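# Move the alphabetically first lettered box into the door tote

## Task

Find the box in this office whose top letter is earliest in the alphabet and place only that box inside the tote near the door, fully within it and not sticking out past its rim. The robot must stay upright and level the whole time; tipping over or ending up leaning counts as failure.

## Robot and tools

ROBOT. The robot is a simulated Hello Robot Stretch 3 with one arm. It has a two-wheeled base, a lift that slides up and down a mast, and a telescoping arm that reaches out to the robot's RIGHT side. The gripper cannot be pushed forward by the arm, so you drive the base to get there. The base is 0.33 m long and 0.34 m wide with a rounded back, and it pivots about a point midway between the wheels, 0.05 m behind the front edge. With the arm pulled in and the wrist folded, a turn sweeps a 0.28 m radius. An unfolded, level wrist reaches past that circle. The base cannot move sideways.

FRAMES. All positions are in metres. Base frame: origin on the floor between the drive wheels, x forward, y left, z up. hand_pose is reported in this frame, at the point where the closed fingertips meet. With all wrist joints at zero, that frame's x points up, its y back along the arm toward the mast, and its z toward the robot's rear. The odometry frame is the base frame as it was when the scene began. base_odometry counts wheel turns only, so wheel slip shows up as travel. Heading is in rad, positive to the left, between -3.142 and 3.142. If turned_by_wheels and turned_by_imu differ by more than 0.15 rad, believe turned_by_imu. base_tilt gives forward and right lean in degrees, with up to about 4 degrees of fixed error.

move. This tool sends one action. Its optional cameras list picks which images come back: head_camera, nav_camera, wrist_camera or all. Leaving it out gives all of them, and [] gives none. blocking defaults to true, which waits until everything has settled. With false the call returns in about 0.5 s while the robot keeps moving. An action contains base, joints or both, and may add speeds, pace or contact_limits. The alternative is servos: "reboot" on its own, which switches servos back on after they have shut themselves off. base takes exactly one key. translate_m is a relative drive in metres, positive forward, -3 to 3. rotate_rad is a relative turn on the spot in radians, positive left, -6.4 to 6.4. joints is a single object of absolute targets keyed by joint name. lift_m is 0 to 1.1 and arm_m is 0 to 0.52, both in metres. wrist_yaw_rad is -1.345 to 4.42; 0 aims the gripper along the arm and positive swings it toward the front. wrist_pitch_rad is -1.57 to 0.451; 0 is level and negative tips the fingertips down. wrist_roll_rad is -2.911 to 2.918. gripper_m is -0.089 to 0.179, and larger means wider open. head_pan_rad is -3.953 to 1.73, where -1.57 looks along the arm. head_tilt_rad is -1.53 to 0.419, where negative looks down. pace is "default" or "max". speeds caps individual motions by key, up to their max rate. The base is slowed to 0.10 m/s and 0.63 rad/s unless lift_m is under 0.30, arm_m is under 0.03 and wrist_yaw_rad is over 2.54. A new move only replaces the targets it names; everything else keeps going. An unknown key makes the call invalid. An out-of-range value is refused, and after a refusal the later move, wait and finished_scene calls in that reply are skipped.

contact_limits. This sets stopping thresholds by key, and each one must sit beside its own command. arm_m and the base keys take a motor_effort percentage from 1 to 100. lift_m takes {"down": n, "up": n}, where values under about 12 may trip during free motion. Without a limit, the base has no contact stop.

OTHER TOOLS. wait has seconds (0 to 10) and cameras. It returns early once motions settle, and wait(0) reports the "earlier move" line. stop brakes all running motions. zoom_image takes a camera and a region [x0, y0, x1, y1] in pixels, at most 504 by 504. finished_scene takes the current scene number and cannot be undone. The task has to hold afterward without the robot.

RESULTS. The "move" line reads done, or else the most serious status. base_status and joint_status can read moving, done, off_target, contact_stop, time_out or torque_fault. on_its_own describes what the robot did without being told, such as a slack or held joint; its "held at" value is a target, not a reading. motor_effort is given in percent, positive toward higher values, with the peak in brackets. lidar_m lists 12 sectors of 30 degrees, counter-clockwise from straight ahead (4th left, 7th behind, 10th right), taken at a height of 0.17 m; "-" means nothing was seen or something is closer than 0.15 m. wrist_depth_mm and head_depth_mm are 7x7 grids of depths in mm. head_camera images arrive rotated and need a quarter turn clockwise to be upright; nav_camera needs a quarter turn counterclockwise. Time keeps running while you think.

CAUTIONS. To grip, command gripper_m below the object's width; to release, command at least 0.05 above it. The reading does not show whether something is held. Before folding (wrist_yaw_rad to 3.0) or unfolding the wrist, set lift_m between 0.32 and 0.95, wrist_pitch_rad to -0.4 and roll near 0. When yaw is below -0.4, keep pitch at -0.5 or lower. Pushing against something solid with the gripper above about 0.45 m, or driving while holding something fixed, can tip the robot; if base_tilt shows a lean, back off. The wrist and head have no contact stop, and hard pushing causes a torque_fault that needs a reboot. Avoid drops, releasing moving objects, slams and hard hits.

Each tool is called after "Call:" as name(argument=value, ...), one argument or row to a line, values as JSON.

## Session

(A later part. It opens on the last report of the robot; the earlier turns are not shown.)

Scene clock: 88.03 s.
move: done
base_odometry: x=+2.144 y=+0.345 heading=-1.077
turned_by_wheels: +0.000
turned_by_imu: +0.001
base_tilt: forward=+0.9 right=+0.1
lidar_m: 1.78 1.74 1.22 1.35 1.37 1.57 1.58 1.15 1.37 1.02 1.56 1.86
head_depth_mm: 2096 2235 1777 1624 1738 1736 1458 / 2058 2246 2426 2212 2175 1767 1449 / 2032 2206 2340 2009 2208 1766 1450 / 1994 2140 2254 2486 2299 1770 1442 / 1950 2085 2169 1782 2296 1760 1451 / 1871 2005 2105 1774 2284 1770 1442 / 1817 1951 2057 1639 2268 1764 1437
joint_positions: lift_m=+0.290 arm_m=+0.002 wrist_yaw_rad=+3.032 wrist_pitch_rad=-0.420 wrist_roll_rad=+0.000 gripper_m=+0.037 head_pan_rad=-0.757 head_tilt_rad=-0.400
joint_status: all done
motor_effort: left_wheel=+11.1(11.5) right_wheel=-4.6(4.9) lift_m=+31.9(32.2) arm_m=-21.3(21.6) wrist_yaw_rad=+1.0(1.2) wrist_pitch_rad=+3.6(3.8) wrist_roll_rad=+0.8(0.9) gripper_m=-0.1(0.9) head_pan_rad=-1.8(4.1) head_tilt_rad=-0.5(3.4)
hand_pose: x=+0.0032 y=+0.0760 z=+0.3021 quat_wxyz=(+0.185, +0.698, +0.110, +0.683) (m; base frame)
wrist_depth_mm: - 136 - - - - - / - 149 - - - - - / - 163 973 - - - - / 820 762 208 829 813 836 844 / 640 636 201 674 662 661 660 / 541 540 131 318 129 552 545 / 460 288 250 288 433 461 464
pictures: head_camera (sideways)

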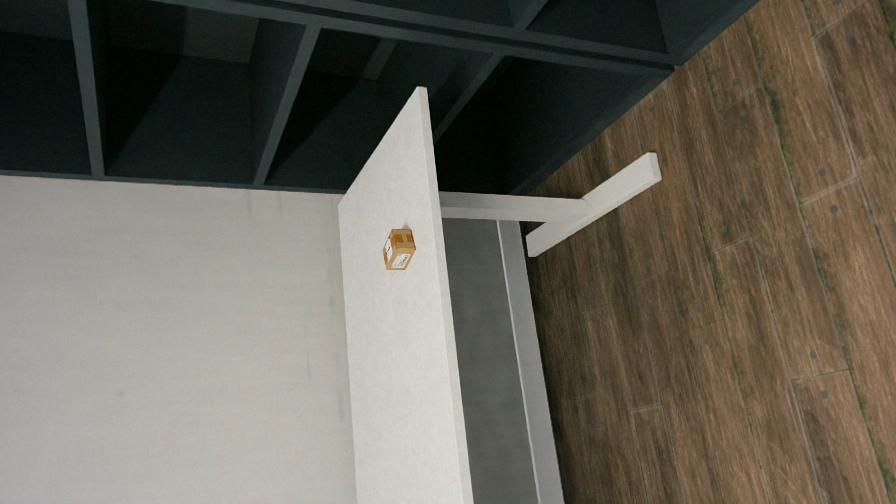

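Call:
move(
  base={"rotate_rad": -0.201},
  pace="max",
  cameras=[],
)

Call:
move(
  base={"translate_m": 0.833},
  joints={"head_pan_rad": -1.57, "head_tilt_rad": -0.6},
  pace="max",
  cameras=[],
)

Call:
move(
  base={"rotate_rad": 1.426},
  joints={"lift_m": 0.6},
  pace="max",
  cameras=["head_camera"],
)

Scene clock: 116.00 s.
move: done
base_odometry: x=+2.144 y=+0.345 heading=-1.278
turned_by_wheels: -0.201
turned_by_imu: -0.199
base_tilt: forward=+1.1 right=-0.1
lidar_m: 1.78 1.96 1.22 1.58 1.73 1.58 1.57 1.72 1.15 1.03 1.55 1.87
head_depth_mm: 1372 1523 1554 1790 1573 1687 1448 / 1319 1427 1536 1681 1868 1725 1442 / 2078 2288 1742 1833 1875 1765 1449 / 2101 2315 2475 2632 2227 1764 1449 / 2049 2201 2289 2007 2169 1766 1442 / 1977 2106 2196 1755 2296 1767 1441 / 1881 2000 2092 1743 2272 1758 1434
base_status: done
joint_positions: lift_m=+0.290 arm_m=+0.002 wrist_yaw_rad=+3.032 wrist_pitch_rad=-0.420 wrist_roll_rad=+0.000 gripper_m=+0.037 head_pan_rad=-0.750 head_tilt_rad=-0.400
motor_effort: left_wheel=+10.0(17.4) right_wheel=-8.6(13.4) lift_m=+30.8(32.0) arm_m=-21.2(21.7) wrist_yaw_rad=+0.5(1.3) wrist_pitch_rad=+3.5(3.9) wrist_roll_rad=+0.8(1.0) gripper_m=+0.2(1.5) head_pan_rad=+2.7(4.1) head_tilt_rad=-1.6(2.0)
hand_pose: x=+0.0032 y=+0.0760 z=+0.3021 quat_wxyz=(+0.185, +0.698, +0.110, +0.683) (m; base frame)
wrist_depth_mm: - 135 - - - - - / - 148 - - - - - / - 163 - - - - - / 833 745 209 839 832 819 826 / 664 627 202 649 648 648 656 / 548 550 131 317 130 555 547 / 470 287 247 287 444 459 465
pictures: none

Scene clock: 120.10 s.
move: done
base_odometry: x=+2.385 y=-0.452 heading=-1.277
turned_by_wheels: +0.000
turned_by_imu: +0.000
base_tilt: forward=+0.9 right=-0.1
lidar_m: 0.96 1.50 1.46 1.07 1.59 1.87 2.38 1.78 1.21 1.18 1.25 1.38
head_depth_mm: 1301 1225 1578 1391 1689 1492 1277 / 1328 1226 1598 1450 1683 1484 1268 / 1348 1339 1630 1446 1688 1490 1262 / 1361 1333 1638 1504 1682 1482 1266 / 1071 1131 1294 1428 1634 1481 1266 / 1038 1149 1641 1901 1687 1471 1258 / 1470 1449 1747 1903 1720 1478 1266
base_status: done
joint_positions: lift_m=+0.290 arm_m=+0.002 wrist_yaw_rad=+3.032 wrist_pitch_rad=-0.420 wrist_roll_rad=+0.000 gripper_m=+0.037 head_pan_rad=-1.571 head_tilt_rad=-0.601
joint_status: all done
motor_effort: left_wheel=+8.1(21.2) right_wheel=-3.0(6.9) lift_m=+26.6(31.1) arm_m=-22.4(22.7) wrist_yaw_rad=+0.4(1.5) wrist_pitch_rad=+3.7(3.9) wrist_roll_rad=+0.8(1.1) gripper_m=+0.1(1.6) head_pan_rad=+2.4(4.5) head_tilt_rad=-3.0(7.2)
hand_pose: x=+0.0032 y=+0.0760 z=+0.3021 quat_wxyz=(+0.185, +0.698, +0.110, +0.683) (m; base frame)
wrist_depth_mm: - 135 - - - - - / - 148 - - - - - / - 163 958 - - - - / 822 758 208 828 824 853 823 / 668 634 201 653 641 669 666 / 537 550 131 318 129 551 547 / 465 287 247 286 439 463 464
pictures: none

Scene clock: 122.97 s.
move: done
base_odometry: x=+2.385 y=-0.452 heading=+0.148
turned_by_wheels: +1.426
turned_by_imu: +1.421
base_tilt: forward=+0.9 right=-0.2
lidar_m: 1.45 1.07 1.87 2.38 1.78 1.21 1.53 1.18 1.25 1.37 0.97 1.50
head_depth_mm: 1156 1275 1348 1010 796 1485 1271 / 1158 1278 1361 1006 818 1481 1269 / 1165 1290 1361 1004 817 1473 1264 / 1175 1297 1369 1005 808 1477 1264 / 1182 1309 1361 1000 815 1475 1261 / 1185 1310 1361 997 841 1434 1252 / 1198 1325 1437 996 838 1484 1255
base_status: done
joint_positions: lift_m=+0.600 arm_m=+0.002 wrist_yaw_rad=+3.032 wrist_pitch_rad=-0.419 wrist_roll_rad=+0.000 gripper_m=+0.037 head_pan_rad=-1.570 head_tilt_rad=-0.601
joint_status: all done
motor_effort: left_wheel=-8.7(15.0) right_wheel=+9.3(15.0) lift_m=+30.9(34.8) arm_m=-21.4(22.5) wrist_yaw_rad=+0.6(1.3) wrist_pitch_rad=+3.1(3.9) wrist_roll_rad=+0.9(1.0) gripper_m=+0.2(1.2) head_pan_rad=+3.0(4.2) head_tilt_rad=-0.9(3.5)
hand_pose: x=+0.0032 y=+0.0762 z=+0.6124 quat_wxyz=(+0.185, +0.698, +0.109, +0.683) (m; base frame)
wrist_depth_mm: - 136 - - - - - / - 148 - - - - - / - 161 - - - - - / - 183 208 - - - - / - - 201 - - - - / 953 923 131 876 130 950 916 / 806 820 246 819 786 818 781
pictures: head_camera (sideways)

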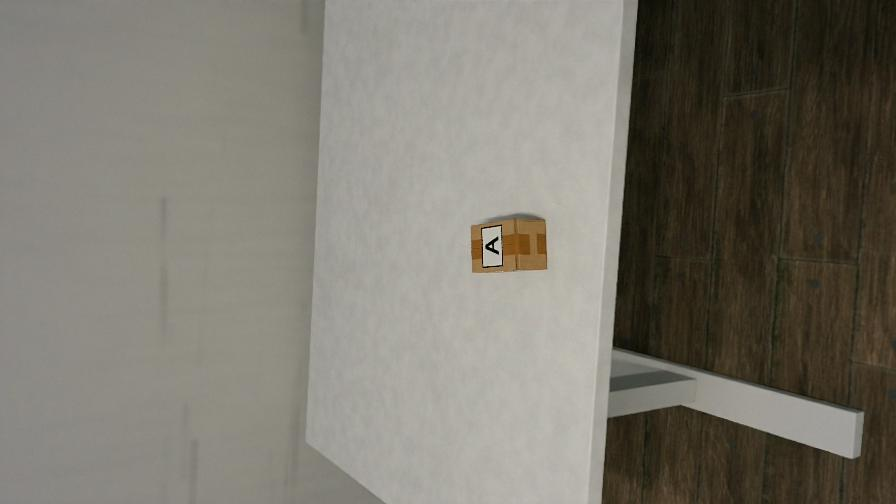

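Call:
move(
  base={"translate_m": 0.038},
  joints={"lift_m": 0.8, "wrist_yaw_rad": 0.06, "gripper_m": 0.179},
  pace="max",
  cameras=[],
)

Call:
move(
  joints={"wrist_pitch_rad": -0.1, "arm_m": 0.17, "lift_m": 0.76},
  cameras=["head_camera", "wrist_camera"],
)

Scene clock: 141.03 s.
move: done
base_odometry: x=+2.422 y=-0.447 heading=+0.148
turned_by_wheels: +0.000
turned_by_imu: +0.001
base_tilt: forward=+0.9 right=-0.1
lidar_m: 1.41 1.04 1.85 2.38 1.81 1.24 1.53 1.22 1.30 1.37 0.95 1.47
head_depth_mm: 1153 1279 1345 1010 797 1481 1294 / 1162 1277 1358 1008 820 1492 1266 / 1167 1290 1371 1010 817 1485 341 / 1173 1300 1365 1003 815 1488 366 / 1181 1299 1358 1002 818 1482 1230 / 1193 1311 1360 996 838 1429 1244 / 1199 1320 1451 995 839 1474 1265
base_status: done
joint_positions: lift_m=+0.800 arm_m=+0.002 wrist_yaw_rad=+0.063 wrist_pitch_rad=-0.419 wrist_roll_rad=+0.000 gripper_m=+0.179 head_pan_rad=-1.570 head_tilt_rad=-0.601
joint_status: all done
motor_effort: left_wheel=+0.3(6.7) right_wheel=+9.3(13.8) lift_m=+30.4(33.5) arm_m=-17.2(18.9) wrist_yaw_rad=-2.1(8.0) wrist_pitch_rad=+3.2(3.7) wrist_roll_rad=+0.8(1.1) gripper_m=-0.7(94.6) head_pan_rad=+2.4(4.4) head_tilt_rad=+1.5(2.1)
hand_pose: x=-0.0074 y=-0.3706 z=+0.8125 quat_wxyz=(+0.696, +0.169, -0.686, -0.125) (m; base frame)
wrist_depth_mm: - - - - - - 987 / - - - - - - - / - - - 456 - - - / - - - - - - - / - - - - - - - / 117 140 - - - 136 119 / - - - - - - 111
pictures: none

Scene clock: 143.53 s.
move: done
base_odometry: x=+2.422 y=-0.447 heading=+0.148
turned_by_wheels: +0.000
turned_by_imu: +0.000
base_tilt: forward=+1.0 right=-0.3
lidar_m: 1.41 1.04 1.85 2.38 1.81 1.24 1.53 1.22 1.29 1.37 0.95 1.46
head_depth_mm: 1158 1272 1350 1008 796 364 313 / 1162 1279 1355 1004 654 392 1218 / 1170 1288 1365 1007 487 406 1237 / 1177 1294 1360 1001 793 1445 1264 / 1191 1306 1367 1000 793 1475 1264 / 1186 1311 1363 998 841 1421 1232 / 1195 1318 1448 997 840 1472 1260
joint_positions: lift_m=+0.760 arm_m=+0.170 wrist_yaw_rad=+0.063 wrist_pitch_rad=-0.123 wrist_roll_rad=+0.000 gripper_m=+0.179 head_pan_rad=-1.570 head_tilt_rad=-0.601
joint_status: all done
motor_effort: left_wheel=+0.4(0.6) right_wheel=+9.7(9.9) lift_m=+22.0(28.4) arm_m=+23.1(25.5) wrist_yaw_rad=-2.0(2.2) wrist_pitch_rad=+4.2(7.3) wrist_roll_rad=+0.8(1.0) gripper_m=-0.1(1.5) head_pan_rad=+2.4(3.9) head_tilt_rad=+3.1(3.1)
hand_pose: x=-0.0057 y=-0.5658 z=+0.8433 quat_wxyz=(+0.707, +0.066, -0.704, -0.022) (m; base frame)
wrist_depth_mm: 953 957 965 917 873 887 859 / - 998 - 937 945 927 893 / - - 999 987 956 965 958 / - - - - - 990 977 / - - - 338 - - - / 115 123 - 282 - 134 115 / - 277 279 280 278 281 110
pictures: head_camera (sideways), wrist_camera

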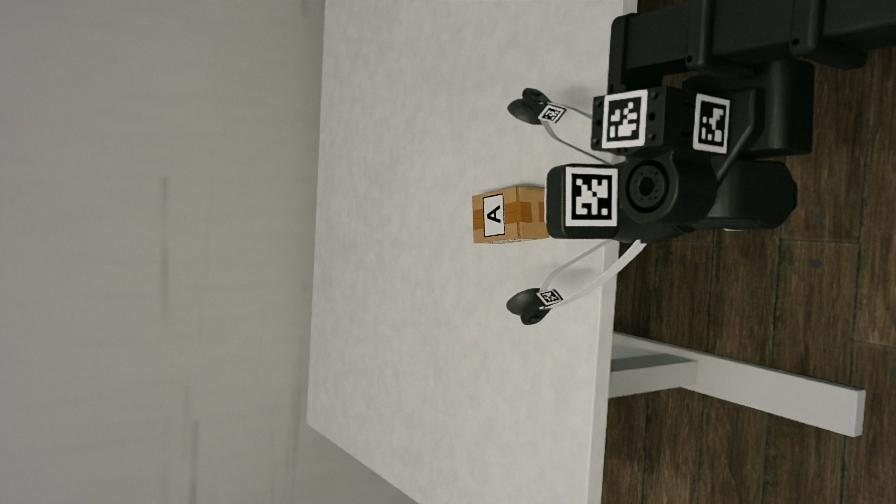

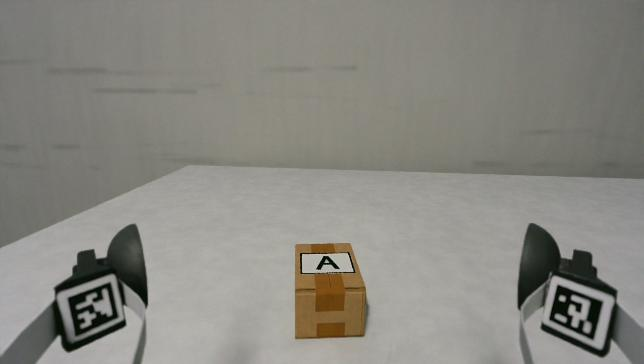

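Call:
move(
  joints={"arm_m": 0.322},
  cameras=[],
)

Call:
move(
  joints={"lift_m": 0.662},
  speeds={"lift_m": 0.06},
  contact_limits={"lift_m": {"down": 14}},
  cameras=["wrist_camera", "head_camera"],
)

Scene clock: 155.33 s.
move: done
base_odometry: x=+2.422 y=-0.447 heading=+0.148
turned_by_wheels: +0.000
turned_by_imu: +0.001
base_tilt: forward=+0.9 right=-0.1
lidar_m: 1.41 1.03 1.85 2.38 1.81 1.24 1.53 1.22 1.30 1.37 0.95 1.47
head_depth_mm: 1154 1266 1349 1008 445 363 320 / 1160 1275 1355 778 517 1445 1267 / 1172 1284 1355 609 550 1488 1263 / 1180 1293 1376 967 806 1482 1268 / 1179 1304 1368 1000 817 1483 1264 / 1186 1313 1364 998 844 1431 1232 / 1197 1318 1444 996 842 1470 1265
joint_positions: lift_m=+0.760 arm_m=+0.322 wrist_yaw_rad=+0.063 wrist_pitch_rad=-0.123 wrist_roll_rad=+0.000 gripper_m=+0.179 head_pan_rad=-1.570 head_tilt_rad=-0.600
joint_status: all done
motor_effort: left_wheel=+0.5(0.6) right_wheel=+9.2(10.1) lift_m=+28.6(28.9) arm_m=+22.3(25.1) wrist_yaw_rad=-1.9(2.4) wrist_pitch_rad=+4.2(4.4) wrist_roll_rad=+0.8(1.1) gripper_m=-0.5(1.0) head_pan_rad=+3.2(4.6) head_tilt_rad=+1.6(3.7)
hand_pose: x=-0.0057 y=-0.7178 z=+0.8433 quat_wxyz=(+0.707, +0.066, -0.704, -0.022) (m; base frame)
wrist_depth_mm: 801 802 785 773 754 743 721 / 823 792 808 804 776 792 769 / 911 862 869 854 837 809 794 / 898 884 884 864 852 819 795 / 966 - - - - - - / 115 123 - - - 134 114 / - 275 276 211 280 281 110
pictures: none

Scene clock: 157.57 s.
move: done
base_odometry: x=+2.422 y=-0.447 heading=+0.148
turned_by_wheels: +0.000
turned_by_imu: +0.000
base_tilt: forward=+1.0 right=-0.2
lidar_m: 1.41 1.04 1.85 2.38 1.81 1.24 1.53 1.22 1.30 1.37 0.95 1.46
head_depth_mm: 1156 1277 1342 1008 798 1417 412 / 1159 1277 1367 1009 589 571 1219 / 1168 1291 1357 1003 588 1384 1264 / 1172 1296 1365 1005 774 1479 1267 / 1183 1306 1355 1001 816 1485 1265 / 1186 1314 1360 1004 842 1434 1241 / 1192 1321 1455 1000 838 1477 1257
joint_positions: lift_m=+0.662 arm_m=+0.322 wrist_yaw_rad=+0.063 wrist_pitch_rad=-0.123 wrist_roll_rad=+0.000 gripper_m=+0.179 head_pan_rad=-1.570 head_tilt_rad=-0.600
joint_status: all done
motor_effort: left_wheel=+0.4(0.6) right_wheel=+9.8(10.0) lift_m=+20.8(27.3) arm_m=+18.5(22.5) wrist_yaw_rad=-1.9(2.2) wrist_pitch_rad=+4.3(4.4) wrist_roll_rad=+0.8(1.0) gripper_m=+0.4(1.0) head_pan_rad=+2.7(4.2) head_tilt_rad=+2.0(3.2)
contact_limits: lift_m down 14 (down: maximum 72; up: maximum 65)
hand_pose: x=-0.0057 y=-0.7178 z=+0.7454 quat_wxyz=(+0.707, +0.066, -0.704, -0.022) (m; base frame)
wrist_depth_mm: 799 768 777 781 783 731 728 / 844 816 815 792 794 766 759 / 852 853 836 810 827 804 777 / - - - - - - - / 256 244 165 141 249 249 269 / 117 139 108 104 176 175 119 / - 144 106 105 140 152 110
pictures: head_camera (sideways), wrist_camera

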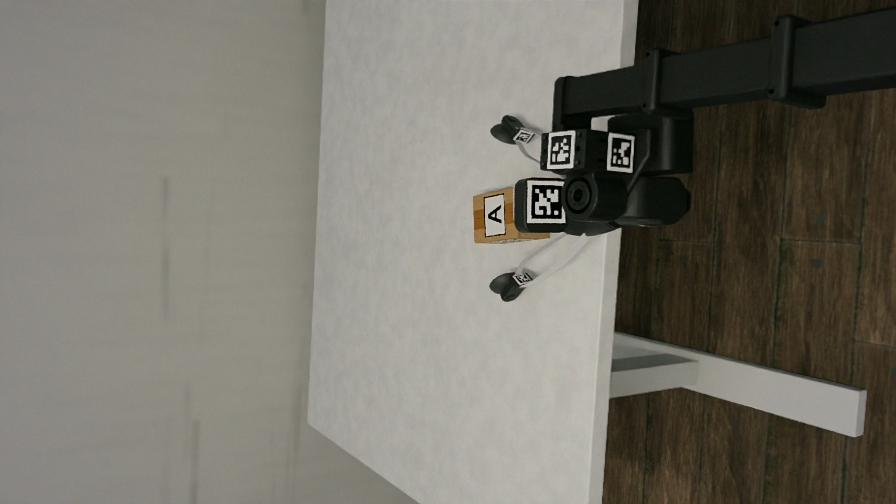

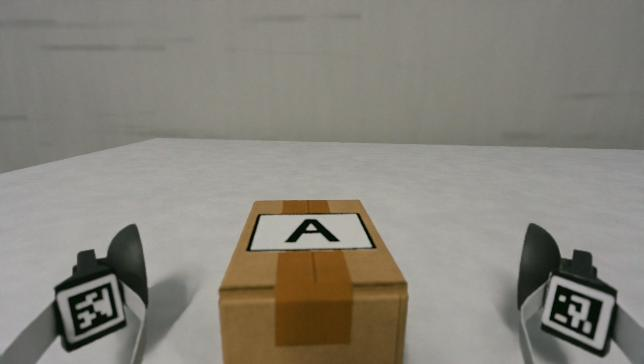

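Call:
move(
  base={"translate_m": 0.01},
  joints={"arm_m": 0.331},
  cameras=[],
)

Call:
move(
  joints={"gripper_m": 0.02},
  cameras=["wrist_camera"],
)

Call:
move(
  joints={"lift_m": 0.72},
  speeds={"lift_m": 0.06},
  cameras=["wrist_camera"],
)

Scene clock: 163.47 s.
move: done
base_odometry: x=+2.432 y=-0.445 heading=+0.148
turned_by_wheels: +0.000
turned_by_imu: +0.001
base_tilt: forward=+1.1 right=+0.0
lidar_m: 1.40 1.02 1.84 2.38 1.82 1.25 1.53 1.22 1.31 1.37 0.95 1.46
head_depth_mm: 1157 1269 1353 1005 795 1424 412 / 1163 1274 1347 1009 592 581 1224 / 1164 1283 1372 1009 595 1417 1269 / 1177 1289 1372 1002 794 1478 1264 / 1180 1299 1368 1002 814 1469 1259 / 1188 1312 1354 1000 844 1442 1232 / 1196 1325 1458 1001 844 1472 1262
base_status: done
joint_positions: lift_m=+0.662 arm_m=+0.331 wrist_yaw_rad=+0.063 wrist_pitch_rad=-0.123 wrist_roll_rad=+0.000 gripper_m=+0.179 head_pan_rad=-1.570 head_tilt_rad=-0.600
joint_status: all done
motor_effort: left_wheel=+4.1(8.5) right_wheel=+9.6(12.3) lift_m=+30.8(31.0) arm_m=+23.1(25.2) wrist_yaw_rad=-2.0(2.4) wrist_pitch_rad=+3.9(4.2) wrist_roll_rad=+1.1(1.1) gripper_m=+0.2(1.3) head_pan_rad=+2.1(4.0) head_tilt_rad=+1.3(2.2)
contact_limits: lift_m down 14 (down: maximum 72; up: maximum 65)
hand_pose: x=-0.0057 y=-0.7268 z=+0.7454 quat_wxyz=(+0.707, +0.066, -0.704, -0.022) (m; base frame)
wrist_depth_mm: 806 787 777 751 736 729 734 / 836 817 797 775 771 759 748 / 881 836 836 810 811 779 772 / - - - - - - - / 258 242 243 140 248 249 270 / 116 139 182 102 109 175 119 / - 144 139 94 96 152 111
pictures: none

Scene clock: 165.63 s.
move: done
base_odometry: x=+2.432 y=-0.445 heading=+0.148
turned_by_wheels: +0.000
turned_by_imu: +0.000
base_tilt: forward=+1.0 right=-0.1
lidar_m: 1.40 1.02 1.85 2.38 1.81 1.26 1.54 1.23 1.31 1.37 0.95 1.46
head_depth_mm: 1153 1270 1348 1011 797 1420 412 / 1164 1277 1356 1009 592 580 1217 / 1168 1282 1360 1008 594 1415 1263 / 1175 1290 1368 1005 793 1478 1274 / 1177 1304 1361 997 821 1458 1269 / 1189 1319 1362 1002 842 1434 1234 / 1196 1323 1450 999 843 1480 1257
joint_positions: lift_m=+0.662 arm_m=+0.331 wrist_yaw_rad=+0.062 wrist_pitch_rad=-0.123 wrist_roll_rad=+0.000 gripper_m=+0.022 head_pan_rad=-1.570 head_tilt_rad=-0.600
joint_status: all done
motor_effort: left_wheel=+3.7(4.1) right_wheel=+9.1(9.8) lift_m=+31.6(32.2) arm_m=+21.3(23.1) wrist_yaw_rad=-1.0(2.0) wrist_pitch_rad=+3.9(4.3) wrist_roll_rad=+0.8(1.1) gripper_m=-35.4(99.4) head_pan_rad=+2.5(3.8) head_tilt_rad=+0.9(2.4)
contact_limits: lift_m down 14 (down: maximum 72; up: maximum 65)
hand_pose: x=-0.0059 y=-0.7269 z=+0.7454 quat_wxyz=(+0.707, +0.066, -0.704, -0.022) (m; base frame)
wrist_depth_mm: 819 785 768 763 749 736 719 / 820 813 788 785 782 763 768 / 847 827 813 832 810 808 792 / - - - - - - - / 259 259 150 140 149 267 270 / 191 181 108 102 109 127 196 / 149 138 97 96 97 122 153
pictures: wrist_camera

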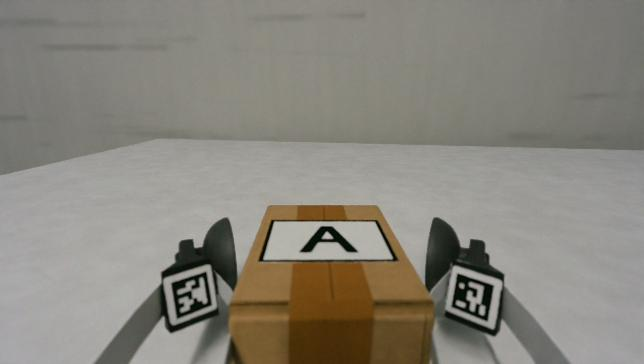

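Scene clock: 167.20 s.
move: done
base_odometry: x=+2.432 y=-0.445 heading=+0.148
turned_by_wheels: +0.000
turned_by_imu: +0.000
base_tilt: forward=+1.0 right=-0.2
lidar_m: 1.40 1.03 1.84 2.38 1.82 1.25 1.54 1.23 1.31 1.37 0.95 1.46
head_depth_mm: 1158 1271 1340 1008 772 408 354 / 1167 1277 1356 1009 542 1443 1273 / 1171 1284 1365 819 556 1487 1271 / 1180 1290 1372 1004 794 1487 1269 / 1185 1304 1360 1004 819 1458 1265 / 1193 1312 1359 999 839 1429 1226 / 1203 1312 1438 1001 840 1477 1265
joint_positions: lift_m=+0.720 arm_m=+0.331 wrist_yaw_rad=+0.062 wrist_pitch_rad=-0.126 wrist_roll_rad=+0.000 gripper_m=+0.025 head_pan_rad=-1.570 head_tilt_rad=-0.600
joint_status: all done
motor_effort: left_wheel=+3.7(4.0) right_wheel=+8.9(9.6) lift_m=+31.2(34.8) arm_m=+20.4(21.6) wrist_yaw_rad=-1.2(1.8) wrist_pitch_rad=+4.3(5.0) wrist_roll_rad=+0.8(1.1) gripper_m=-17.6(36.6) head_pan_rad=+2.1(3.6) head_tilt_rad=+1.0(2.1)
hand_pose: x=-0.0059 y=-0.7267 z=+0.8026 quat_wxyz=(+0.707, +0.067, -0.704, -0.023) (m; base frame)
wrist_depth_mm: 799 771 747 752 747 731 707 / 843 812 807 806 770 759 746 / 853 883 861 841 800 796 763 / 914 869 - - - 810 779 / - - 148 144 146 - - / 276 122 109 103 110 125 286 / 240 213 95 96 96 121 235
pictures: wrist_camera

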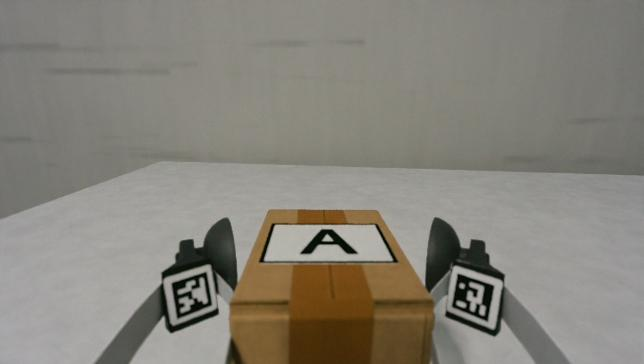

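Call:
move(
  joints={"arm_m": 0.0},
  speeds={"arm_m": 0.22},
  cameras=["wrist_camera"],
)

Call:
move(
  base={"rotate_rad": 1.997},
  joints={"wrist_yaw_rad": 2.6, "wrist_pitch_rad": -0.4, "lift_m": 0.33},
  cameras=["wrist_camera"],
)

Call:
move(
  base={"translate_m": 2.19},
  joints={"lift_m": 0.29, "head_pan_rad": 0.0, "head_tilt_rad": -0.6},
  pace="max",
  cameras=["wrist_camera"],
)

Scene clock: 201.30 s.
move: done
base_odometry: x=+2.432 y=-0.445 heading=+0.148
turned_by_wheels: +0.000
turned_by_imu: +0.001
base_tilt: forward=+1.0 right=-0.2
lidar_m: 1.40 1.03 1.84 2.38 1.81 1.25 1.53 1.23 1.31 1.37 0.95 1.46
head_depth_mm: 1156 1269 1346 1009 799 1487 1276 / 1158 1279 1348 1008 821 1452 1270 / 1169 1294 1361 1007 820 548 382 / 1179 1298 1370 1007 819 549 509 / 1186 1305 1365 1001 814 1447 1264 / 1195 1313 1368 1002 840 1445 1225 / 1199 1327 1458 999 841 1481 1266
joint_positions: lift_m=+0.720 arm_m=+0.002 wrist_yaw_rad=+0.062 wrist_pitch_rad=-0.127 wrist_roll_rad=+0.000 gripper_m=+0.025 head_pan_rad=-1.570 head_tilt_rad=-0.600
joint_status: all done
joint sent to its limit — arm_m, lower limit.
motor_effort: left_wheel=+3.7(4.1) right_wheel=+9.0(9.6) lift_m=+22.1(23.2) arm_m=-21.1(24.7) wrist_yaw_rad=-0.9(1.7) wrist_pitch_rad=+4.7(5.0) wrist_roll_rad=+0.8(1.1) gripper_m=-18.0(19.1) head_pan_rad=+4.3(4.3) head_tilt_rad=+1.5(2.0)
hand_pose: x=-0.0059 y=-0.3974 z=+0.8024 quat_wxyz=(+0.707, +0.067, -0.704, -0.023) (m; base frame)
wrist_depth_mm: - - - - - - - / - - - - - - - / - - - - - - - / - - - - - - - / - - 148 144 146 - - / - 121 109 103 111 124 - / - - 95 96 96 121 -
pictures: wrist_camera

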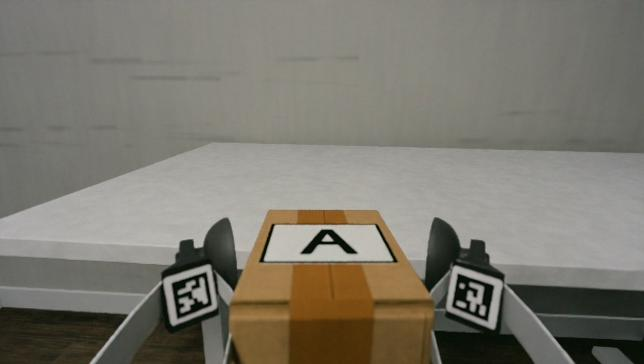

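Scene clock: 205.67 s.
move: done
base_odometry: x=+2.432 y=-0.445 heading=+2.144
turned_by_wheels: +1.996
turned_by_imu: +1.990
base_tilt: forward=+0.9 right=-0.3
lidar_m: 2.41 1.25 1.25 1.23 1.48 1.37 0.95 1.52 1.40 1.03 1.79 2.38
head_depth_mm: 1193 1292 1416 1572 1701 1490 1275 / 1241 1340 1103 1668 1759 1474 1278 / 1295 1404 1043 865 1484 1488 1264 / 1357 1443 1039 1868 1792 1478 1271 / 1427 1497 1034 2000 1788 1470 1264 / 1496 1574 1021 2088 1788 1475 1265 / 1575 1599 1014 2189 1782 1485 1263
base_status: done
joint_positions: lift_m=+0.330 arm_m=+0.002 wrist_yaw_rad=+2.597 wrist_pitch_rad=-0.423 wrist_roll_rad=+0.000 gripper_m=+0.025 head_pan_rad=-1.570 head_tilt_rad=-0.600
joint_status: all done
motor_effort: left_wheel=-10.6(13.9) right_wheel=+11.6(16.4) lift_m=+20.9(22.9) arm_m=-21.5(22.4) wrist_yaw_rad=+3.4(7.4) wrist_pitch_rad=+4.2(7.1) wrist_roll_rad=+0.8(1.2) gripper_m=-17.8(19.2) head_pan_rad=+2.9(3.8) head_tilt_rad=+0.1(1.8)
hand_pose: x=+0.0947 y=+0.0446 z=+0.3415 quat_wxyz=(+0.329, +0.705, -0.043, +0.626) (m; base frame)
wrist_depth_mm: - - - - - - - / - - - - - - - / - - - - - - - / 899 888 898 895 885 918 902 / 704 729 155 143 155 739 730 / 601 564 109 103 110 127 598 / 212 123 95 97 97 122 506
pictures: wrist_camera

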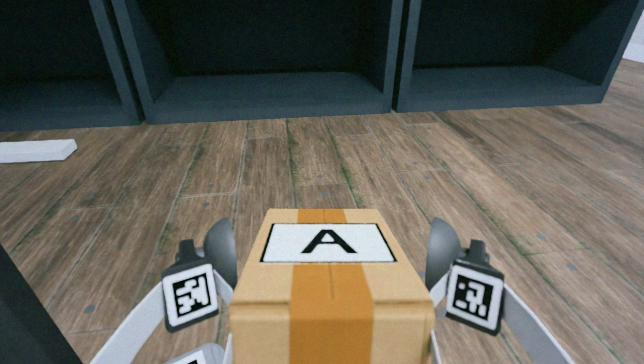

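Scene clock: 214.63 s.
move: done
base_odometry: x=+1.244 y=+1.395 heading=+2.144
turned_by_wheels: +0.000
turned_by_imu: -0.002
base_tilt: forward=+0.9 right=-0.2
lidar_m: 0.39 0.49 1.03 0.94 0.66 1.48 3.11 2.43 1.82 0.63 0.42 0.39
head_depth_mm: 293 316 347 385 431 490 569 / 304 331 365 407 458 526 617 / 316 347 385 431 491 569 675 / 332 365 406 459 526 616 748 / 347 385 431 491 569 676 832 / 365 406 459 527 616 747 942 / 385 430 489 569 675 834 1079
base_status: done
joint_positions: lift_m=+0.290 arm_m=+0.002 wrist_yaw_rad=+2.598 wrist_pitch_rad=-0.425 wrist_roll_rad=+0.000 gripper_m=+0.025 head_pan_rad=+0.000 head_tilt_rad=-0.600
joint_status: all done
motor_effort: left_wheel=+6.4(12.6) right_wheel=+1.8(21.2) lift_m=+32.0(32.8) arm_m=-20.1(22.1) wrist_yaw_rad=+2.6(3.6) wrist_pitch_rad=+4.1(4.8) wrist_roll_rad=+0.9(1.2) gripper_m=-17.9(19.1) head_pan_rad=-3.3(4.9) head_tilt_rad=-1.2(2.7)
hand_pose: x=+0.0945 y=+0.0445 z=+0.3012 quat_wxyz=(+0.330, +0.706, -0.042, +0.626) (m; base frame)
wrist_depth_mm: - - - - 810 484 346 / - - - - 825 502 353 / - - - - 852 501 358 / 813 813 803 835 750 512 363 / 660 665 156 143 156 496 362 / 537 520 109 103 110 127 369 / 212 269 94 96 96 122 362
pictures: wrist_camera

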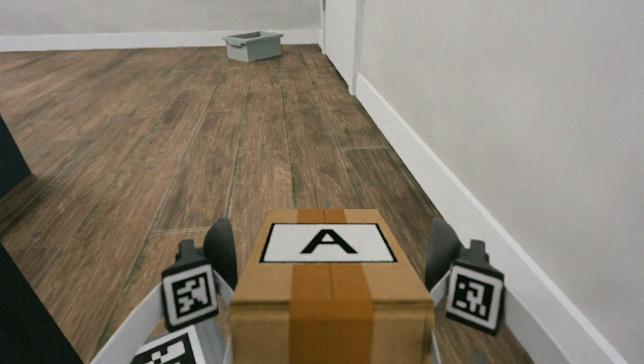

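Call:
move(
  base={"rotate_rad": 1.411},
  pace="max",
  cameras=["head_camera"],
)

Scene clock: 225.10 s.
move: done
base_odometry: x=+1.244 y=+1.395 heading=-2.728
turned_by_wheels: +1.411
turned_by_imu: +1.406
base_tilt: forward=+1.0 right=+0.0
lidar_m: 2.50 0.68 0.66 2.89 2.67 1.83 0.83 0.46 0.39 0.39 0.44 0.74
head_depth_mm: 2107 2286 2526 2284 1790 1488 1269 / 2154 2352 2608 2222 1784 1483 1265 / 2200 2400 2653 2266 1787 1477 1256 / 2258 2509 2733 2279 1789 1478 1261 / 2312 2562 2792 2269 1783 1478 1264 / 2412 2645 2871 2231 1774 1474 1259 / 2492 2743 2948 2118 1138 1216 1234
base_status: done
joint_positions: lift_m=+0.290 arm_m=+0.002 wrist_yaw_rad=+2.598 wrist_pitch_rad=-0.425 wrist_roll_rad=+0.000 gripper_m=+0.025 head_pan_rad=+0.000 head_tilt_rad=-0.600
motor_effort: left_wheel=-8.7(16.1) right_wheel=+8.2(18.0) lift_m=+30.4(31.4) arm_m=-21.7(22.5) wrist_yaw_rad=+2.6(3.5) wrist_pitch_rad=+4.3(4.6) wrist_roll_rad=+0.9(1.1) gripper_m=-17.5(19.1) head_pan_rad=-2.2(4.4) head_tilt_rad=-1.8(2.1)
hand_pose: x=+0.0945 y=+0.0445 z=+0.3012 quat_wxyz=(+0.330, +0.706, -0.042, +0.626) (m; base frame)
wrist_depth_mm: - - - - 664 723 - / - - - - 716 805 - / - - - 953 783 913 - / 836 818 822 811 825 820 788 / 649 655 156 143 155 660 653 / 536 531 109 103 110 127 539 / 211 270 95 96 96 121 469
pictures: head_camera (sideways)

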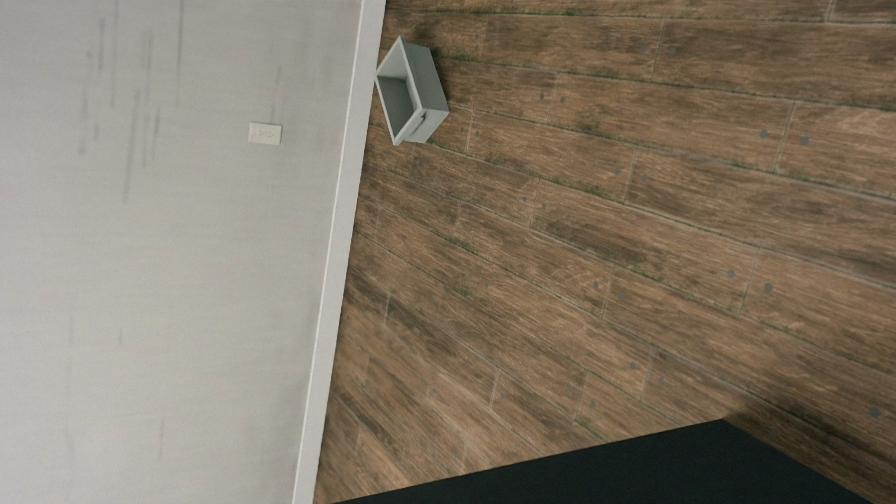

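Call:
move(
  base={"translate_m": 2.08},
  joints={"head_pan_rad": -1.4, "head_tilt_rad": -0.9},
  pace="max",
  cameras=["head_camera", "nav_camera"],
)

Scene clock: 243.43 s.
move: done
base_odometry: x=-0.661 y=+0.559 heading=-2.728
turned_by_wheels: +0.000
turned_by_imu: -0.001
base_tilt: forward=+0.7 right=-0.2
lidar_m: 0.49 0.56 0.92 2.38 1.47 1.25 1.83 0.98 0.83 0.82 0.58 0.49
head_depth_mm: 741 833 972 1156 1373 1260 1135 / 787 899 1040 1237 1392 1260 1125 / 821 949 1120 1369 1417 1230 737 / 866 1004 1201 1475 1420 1245 1107 / 841 950 1091 1286 1386 1267 1135 / 723 802 897 1023 1188 1239 1139 / 635 692 763 852 965 1114 1128
base_status: done
joint_positions: lift_m=+0.290 arm_m=+0.002 wrist_yaw_rad=+2.598 wrist_pitch_rad=-0.425 wrist_roll_rad=+0.000 gripper_m=+0.025 head_pan_rad=-1.400 head_tilt_rad=-0.901
joint_status: all done
motor_effort: left_wheel=+4.8(14.9) right_wheel=+2.6(14.4) lift_m=+27.7(29.9) arm_m=-8.4(18.3) wrist_yaw_rad=+2.8(3.3) wrist_pitch_rad=+4.4(4.7) wrist_roll_rad=+0.9(1.1) gripper_m=-18.5(19.1) head_pan_rad=+2.9(4.9) head_tilt_rad=+0.3(7.3)
hand_pose: x=+0.0944 y=+0.0445 z=+0.3012 quat_wxyz=(+0.330, +0.706, -0.042, +0.626) (m; base frame)
wrist_depth_mm: - - - - 769 525 401 / - - - - 802 526 405 / - - - - 812 553 421 / 840 810 800 822 802 572 430 / 647 650 155 143 156 570 443 / 547 523 109 103 110 127 437 / 212 273 94 96 97 121 435
pictures: head_camera (sideways), nav_camera (sideways)

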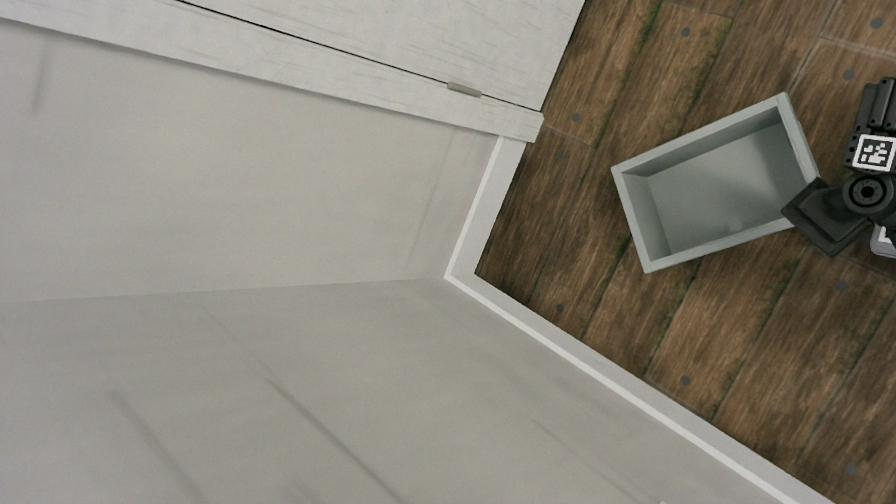

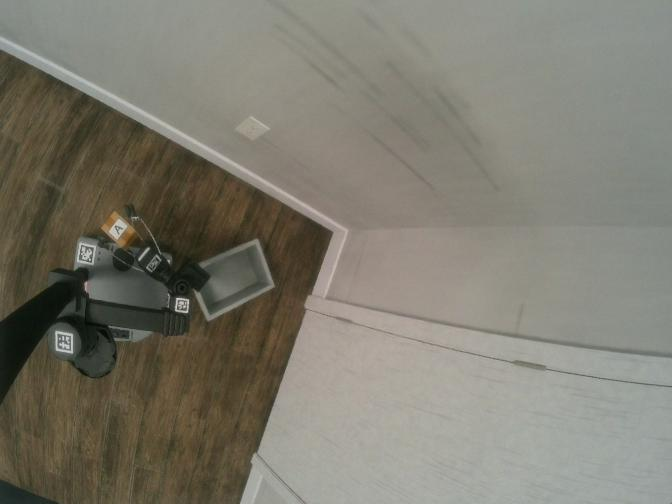

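Call:
move(
  base={"translate_m": 0.04},
  joints={"lift_m": 0.48},
  pace="max",
  cameras=[],
)

Call:
move(
  joints={"wrist_yaw_rad": 2.07, "wrist_pitch_rad": -1.57, "arm_m": 0.257},
  cameras=["head_camera", "wrist_camera"],
)

Scene clock: 266.50 s.
move: done
base_odometry: x=-0.697 y=+0.543 heading=-2.728
turned_by_wheels: +0.000
turned_by_imu: +0.001
base_tilt: forward=+0.9 right=-0.1
lidar_m: 0.45 0.51 0.85 2.38 1.52 1.28 1.86 0.99 0.84 0.82 0.54 0.45
head_depth_mm: 763 848 978 1167 1370 1267 1135 / 799 910 1062 1265 1394 1225 509 / 833 958 1134 1384 1415 1261 565 / 865 999 1178 1452 1420 1246 1107 / 772 872 999 1172 1348 1259 1132 / 664 735 820 939 1093 1224 1134 / 582 636 700 781 885 1020 1111
base_status: done
joint_positions: lift_m=+0.480 arm_m=+0.002 wrist_yaw_rad=+2.598 wrist_pitch_rad=-0.425 wrist_roll_rad=+0.000 gripper_m=+0.025 head_pan_rad=-1.400 head_tilt_rad=-0.900
joint_status: all done
motor_effort: left_wheel=-0.2(12.2) right_wheel=+3.0(11.9) lift_m=+31.3(35.5) arm_m=-1.8(4.7) wrist_yaw_rad=+2.5(3.0) wrist_pitch_rad=+4.6(4.9) wrist_roll_rad=+0.8(1.1) gripper_m=-17.3(18.8) head_pan_rad=+2.4(3.7) head_tilt_rad=+0.3(1.5)
hand_pose: x=+0.0944 y=+0.0445 z=+0.4911 quat_wxyz=(+0.330, +0.706, -0.042, +0.626) (m; base frame)
wrist_depth_mm: - - - - 701 478 365 / - - - - 711 492 374 / - - - - 757 505 385 / - - - - 816 526 397 / 977 969 156 143 155 533 396 / 789 766 109 103 110 127 415 / 208 122 95 97 97 121 418
pictures: none

Scene clock: 269.60 s.
move: done
base_odometry: x=-0.697 y=+0.543 heading=-2.728
turned_by_wheels: +0.000
turned_by_imu: +0.000
base_tilt: forward=+1.1 right=+0.0
lidar_m: 0.45 0.51 0.85 2.38 1.51 1.28 1.85 0.99 0.84 0.83 0.54 0.45
head_depth_mm: 761 852 981 1162 671 590 522 / 794 910 1064 1261 685 1185 1093 / 832 958 1130 1381 1346 1221 1121 / 862 1002 1170 1455 1422 1249 1136 / 771 870 1000 1173 1347 1258 1139 / 663 735 821 941 1092 1224 1139 / 582 636 701 781 884 1017 1108
joint_positions: lift_m=+0.480 arm_m=+0.257 wrist_yaw_rad=+2.073 wrist_pitch_rad=-1.563 wrist_roll_rad=+0.000 gripper_m=+0.025 head_pan_rad=-1.400 head_tilt_rad=-0.900
joint_status: all done
motor_effort: left_wheel=-0.1(0.5) right_wheel=+3.2(3.7) lift_m=+26.1(31.2) arm_m=+22.3(25.8) wrist_yaw_rad=-2.1(5.1) wrist_pitch_rad=-1.7(5.9) wrist_roll_rad=+0.8(1.0) gripper_m=-17.8(19.0) head_pan_rad=+1.4(3.8) head_tilt_rad=-1.1(1.6)
hand_pose: x=-0.0406 y=-0.4128 z=+0.3623 quat_wxyz=(+0.685, +0.685, +0.173, +0.178) (m; base frame)
wrist_depth_mm: 360 354 516 504 503 501 438 / 359 366 523 515 511 505 493 / 370 406 522 530 514 517 519 / 378 539 538 537 534 539 524 / 562 552 151 140 154 538 544 / 568 569 108 102 109 127 536 / 586 565 94 96 97 122 472
pictures: head_camera (sideways), wrist_camera

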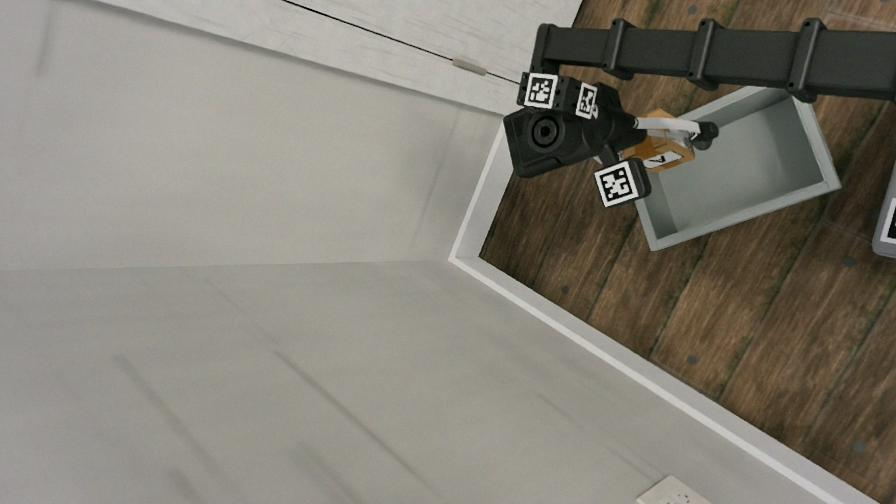

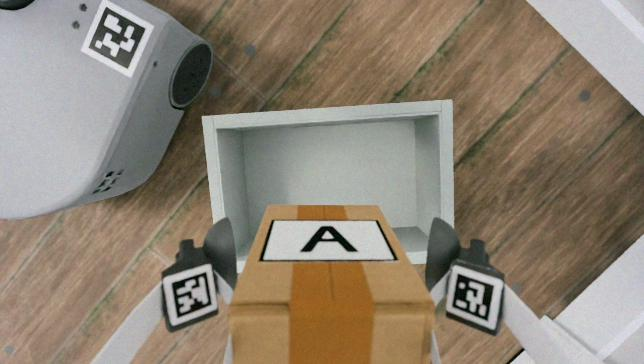

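Call:
move(
  joints={"lift_m": 0.2},
  pace="max",
  cameras=["wrist_camera"],
)

Call:
move(
  joints={"lift_m": 0.12},
  speeds={"lift_m": 0.05},
  contact_limits={"lift_m": {"down": 14}},
  cameras=["wrist_camera"],
)

Scene clock: 279.70 s.
move: done
base_odometry: x=-0.697 y=+0.543 heading=-2.728
turned_by_wheels: +0.000
turned_by_imu: +0.001
base_tilt: forward=+1.0 right=-0.2
lidar_m: 0.45 0.51 0.85 2.38 1.52 1.28 1.85 0.99 0.84 0.83 0.54 0.45
head_depth_mm: 761 850 985 1168 1373 1265 1143 / 795 906 1064 1265 1393 893 784 / 832 954 1130 1387 1430 1045 1124 / 867 1004 1178 1447 1428 1241 1139 / 775 870 1001 1173 1350 1266 1138 / 664 734 825 938 1090 1231 1139 / 582 634 700 781 884 1020 1107
joint_positions: lift_m=+0.200 arm_m=+0.257 wrist_yaw_rad=+2.073 wrist_pitch_rad=-1.563 wrist_roll_rad=+0.000 gripper_m=+0.025 head_pan_rad=-1.400 head_tilt_rad=-0.900
joint_status: all done
motor_effort: left_wheel=-0.2(0.4) right_wheel=+3.3(3.7) lift_m=+21.0(22.3) arm_m=+14.3(18.0) wrist_yaw_rad=-1.8(2.5) wrist_pitch_rad=-1.5(2.0) wrist_roll_rad=+0.8(1.1) gripper_m=-18.7(19.2) head_pan_rad=+1.7(2.7) head_tilt_rad=-1.1(1.8)
hand_pose: x=-0.0406 y=-0.4128 z=+0.0823 quat_wxyz=(+0.685, +0.685, +0.173, +0.178) (m; base frame)
wrist_depth_mm: 235 232 234 232 117 116 115 / 121 120 130 124 128 153 147 / 168 223 241 238 237 235 163 / 173 234 244 243 242 239 165 / 172 217 159 140 154 242 166 / 170 190 108 102 109 127 169 / 161 223 95 96 97 122 163
pictures: wrist_camera

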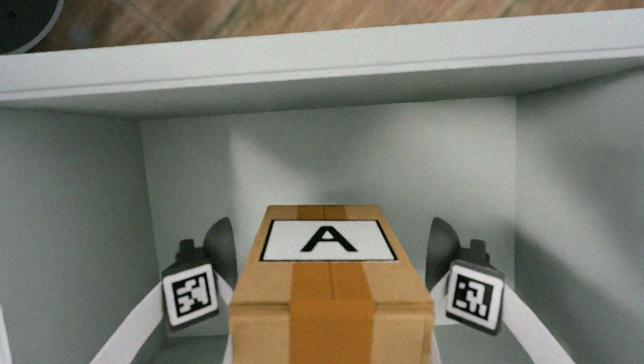

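Scene clock: 281.53 s.
move: contact_stop
base_odometry: x=-0.697 y=+0.543 heading=-2.728
turned_by_wheels: +0.000
turned_by_imu: +0.000
base_tilt: forward=+1.0 right=-0.1
lidar_m: 0.45 0.51 0.85 2.38 1.52 1.28 1.85 0.99 0.84 0.84 0.54 0.45
head_depth_mm: 763 848 979 1170 1368 1261 1136 / 795 908 1066 1258 1401 1103 856 / 831 959 1137 1380 1416 1058 1123 / 863 999 1184 1446 1419 1239 1130 / 774 872 999 1174 1355 1257 1136 / 663 732 824 937 1089 1226 1137 / 582 636 700 781 883 1018 1106
joint_positions: lift_m=+0.138 arm_m=+0.257 wrist_yaw_rad=+2.069 wrist_pitch_rad=-1.565 wrist_roll_rad=+0.000 gripper_m=+0.025 head_pan_rad=-1.400 head_tilt_rad=-0.900
joint_status: lift_m contact_stop (moved -0.062 of -0.080)
on_its_own: lift_m is slack since a contact_stop (your +0.120 is given up)
motor_effort: left_wheel=+0.5(0.7) right_wheel=+2.1(3.7) lift_m=+25.3(25.3) arm_m=+11.5(14.6) wrist_yaw_rad=+1.6(2.4) wrist_pitch_rad=-1.4(2.2) wrist_roll_rad=+1.0(1.1) gripper_m=-20.0(20.4) head_pan_rad=+2.6(3.1) head_tilt_rad=-1.2(2.1)
contact_limits: lift_m down 14 (down: maximum 72; up: maximum 65)
hand_pose: x=-0.0411 y=-0.4130 z=+0.0204 quat_wxyz=(+0.685, +0.685, +0.173, +0.176) (m; base frame)
wrist_depth_mm: - 60 61 72 69 74 78 / 110 104 116 124 134 156 146 / 169 179 178 176 174 174 161 / 174 183 182 181 179 177 166 / 171 185 183 161 161 182 166 / 169 189 111 104 111 125 168 / 161 194 95 95 94 119 170
pictures: wrist_camera

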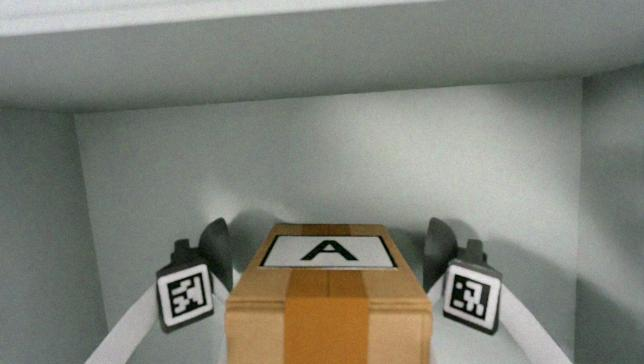

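Call:
move(
  joints={"gripper_m": 0.15},
  cameras=["wrist_camera"],
)

Call:
move(
  joints={"lift_m": 0.34},
  speeds={"lift_m": 0.08},
  cameras=["head_camera", "wrist_camera"],
)

Scene clock: 286.83 s.
move: done
base_odometry: x=-0.697 y=+0.543 heading=-2.728
turned_by_wheels: +0.000
turned_by_imu: +0.001
base_tilt: forward=+1.1 right=-0.2
lidar_m: 0.45 0.51 0.85 2.39 1.52 1.28 1.85 0.99 0.84 0.84 0.53 0.45
head_depth_mm: 761 845 982 1167 1364 1260 1135 / 797 912 1061 1257 1411 1102 855 / 833 957 1131 1382 1419 1058 1119 / 865 1003 1180 1458 1429 1244 1139 / 771 865 999 1173 1351 1260 1137 / 661 732 822 937 1096 1221 1138 / 582 634 698 780 888 1020 1110
joint_positions: lift_m=+0.138 arm_m=+0.257 wrist_yaw_rad=+2.069 wrist_pitch_rad=-1.565 wrist_roll_rad=+0.000 gripper_m=+0.150 head_pan_rad=-1.400 head_tilt_rad=-0.900
joint_status: all done
on_its_own: lift_m is slack since a contact_stop (your +0.120 is given up)
motor_effort: left_wheel=+0.5(0.7) right_wheel=+2.3(3.1) lift_m=+25.5(26.0) arm_m=+3.9(6.4) wrist_yaw_rad=+1.2(1.9) wrist_pitch_rad=-1.1(1.4) wrist_roll_rad=+0.8(1.1) gripper_m=+0.1(92.8) head_pan_rad=+0.7(3.0) head_tilt_rad=-1.2(2.5)
contact_limits: lift_m down 14 (down: maximum 72; up: maximum 65)
hand_pose: x=-0.0412 y=-0.4130 z=+0.0204 quat_wxyz=(+0.685, +0.685, +0.173, +0.176) (m; base frame)
wrist_depth_mm: - 66 62 72 76 74 79 / 111 105 117 127 136 158 146 / 168 178 176 176 176 173 163 / 174 181 181 179 178 177 164 / 171 184 185 160 182 180 166 / 162 126 120 104 111 123 159 / - 192 95 94 94 189 112
pictures: wrist_camera

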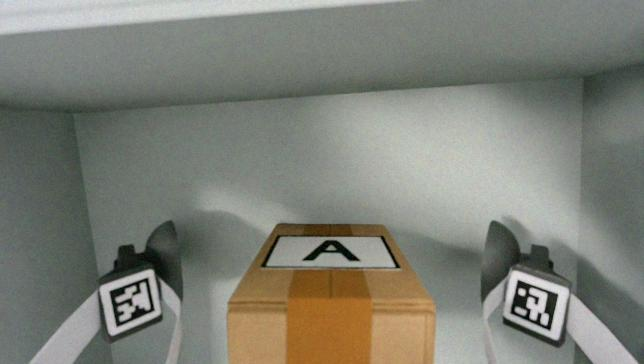

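Scene clock: 290.03 s.
move: done
base_odometry: x=-0.697 y=+0.543 heading=-2.728
turned_by_wheels: +0.000
turned_by_imu: +0.000
base_tilt: forward=+0.9 right=-0.2
lidar_m: 0.45 0.51 0.85 2.38 1.51 1.28 1.86 0.99 0.84 0.83 0.53 0.45
head_depth_mm: 764 847 976 1166 1362 1242 1136 / 795 909 1061 1272 1390 873 657 / 833 958 1130 1379 1394 1177 1119 / 864 999 1174 1450 1425 1246 1133 / 773 870 998 1171 1346 1258 1135 / 664 734 824 939 1094 1219 1136 / 581 635 700 783 885 1018 1103
joint_positions: lift_m=+0.340 arm_m=+0.257 wrist_yaw_rad=+2.069 wrist_pitch_rad=-1.565 wrist_roll_rad=+0.000 gripper_m=+0.150 head_pan_rad=-1.400 head_tilt_rad=-0.900
joint_status: all done
motor_effort: left_wheel=+0.6(0.7) right_wheel=+2.4(3.0) lift_m=+31.4(34.2) arm_m=-1.5(4.0) wrist_yaw_rad=+1.1(1.9) wrist_pitch_rad=-1.0(1.4) wrist_roll_rad=+1.1(1.2) gripper_m=+0.6(1.1) head_pan_rad=+0.0(2.1) head_tilt_rad=-1.0(2.4)
hand_pose: x=-0.0412 y=-0.4130 z=+0.2223 quat_wxyz=(+0.685, +0.685, +0.173, +0.176) (m; base frame)
wrist_depth_mm: 237 317 370 366 368 361 365 / 262 361 372 371 373 364 367 / 288 300 359 379 378 295 373 / 329 392 390 389 383 328 383 / 404 290 392 309 397 304 393 / 416 126 338 338 325 122 401 / 106 284 425 415 411 408 112
pictures: head_camera (sideways), wrist_camera

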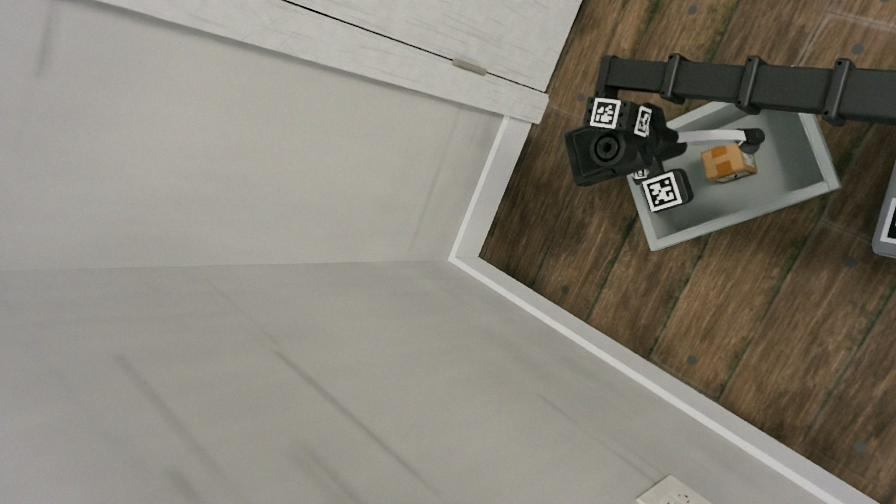

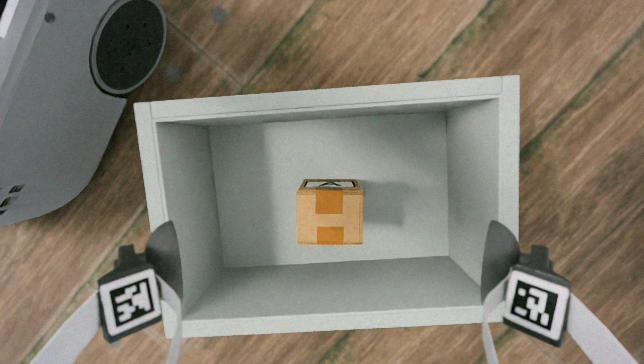

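The box is in the tote and the robot isn't touching it.

Call:
finished_scene(
  scene=3,
)

The scene is finished: the task was done.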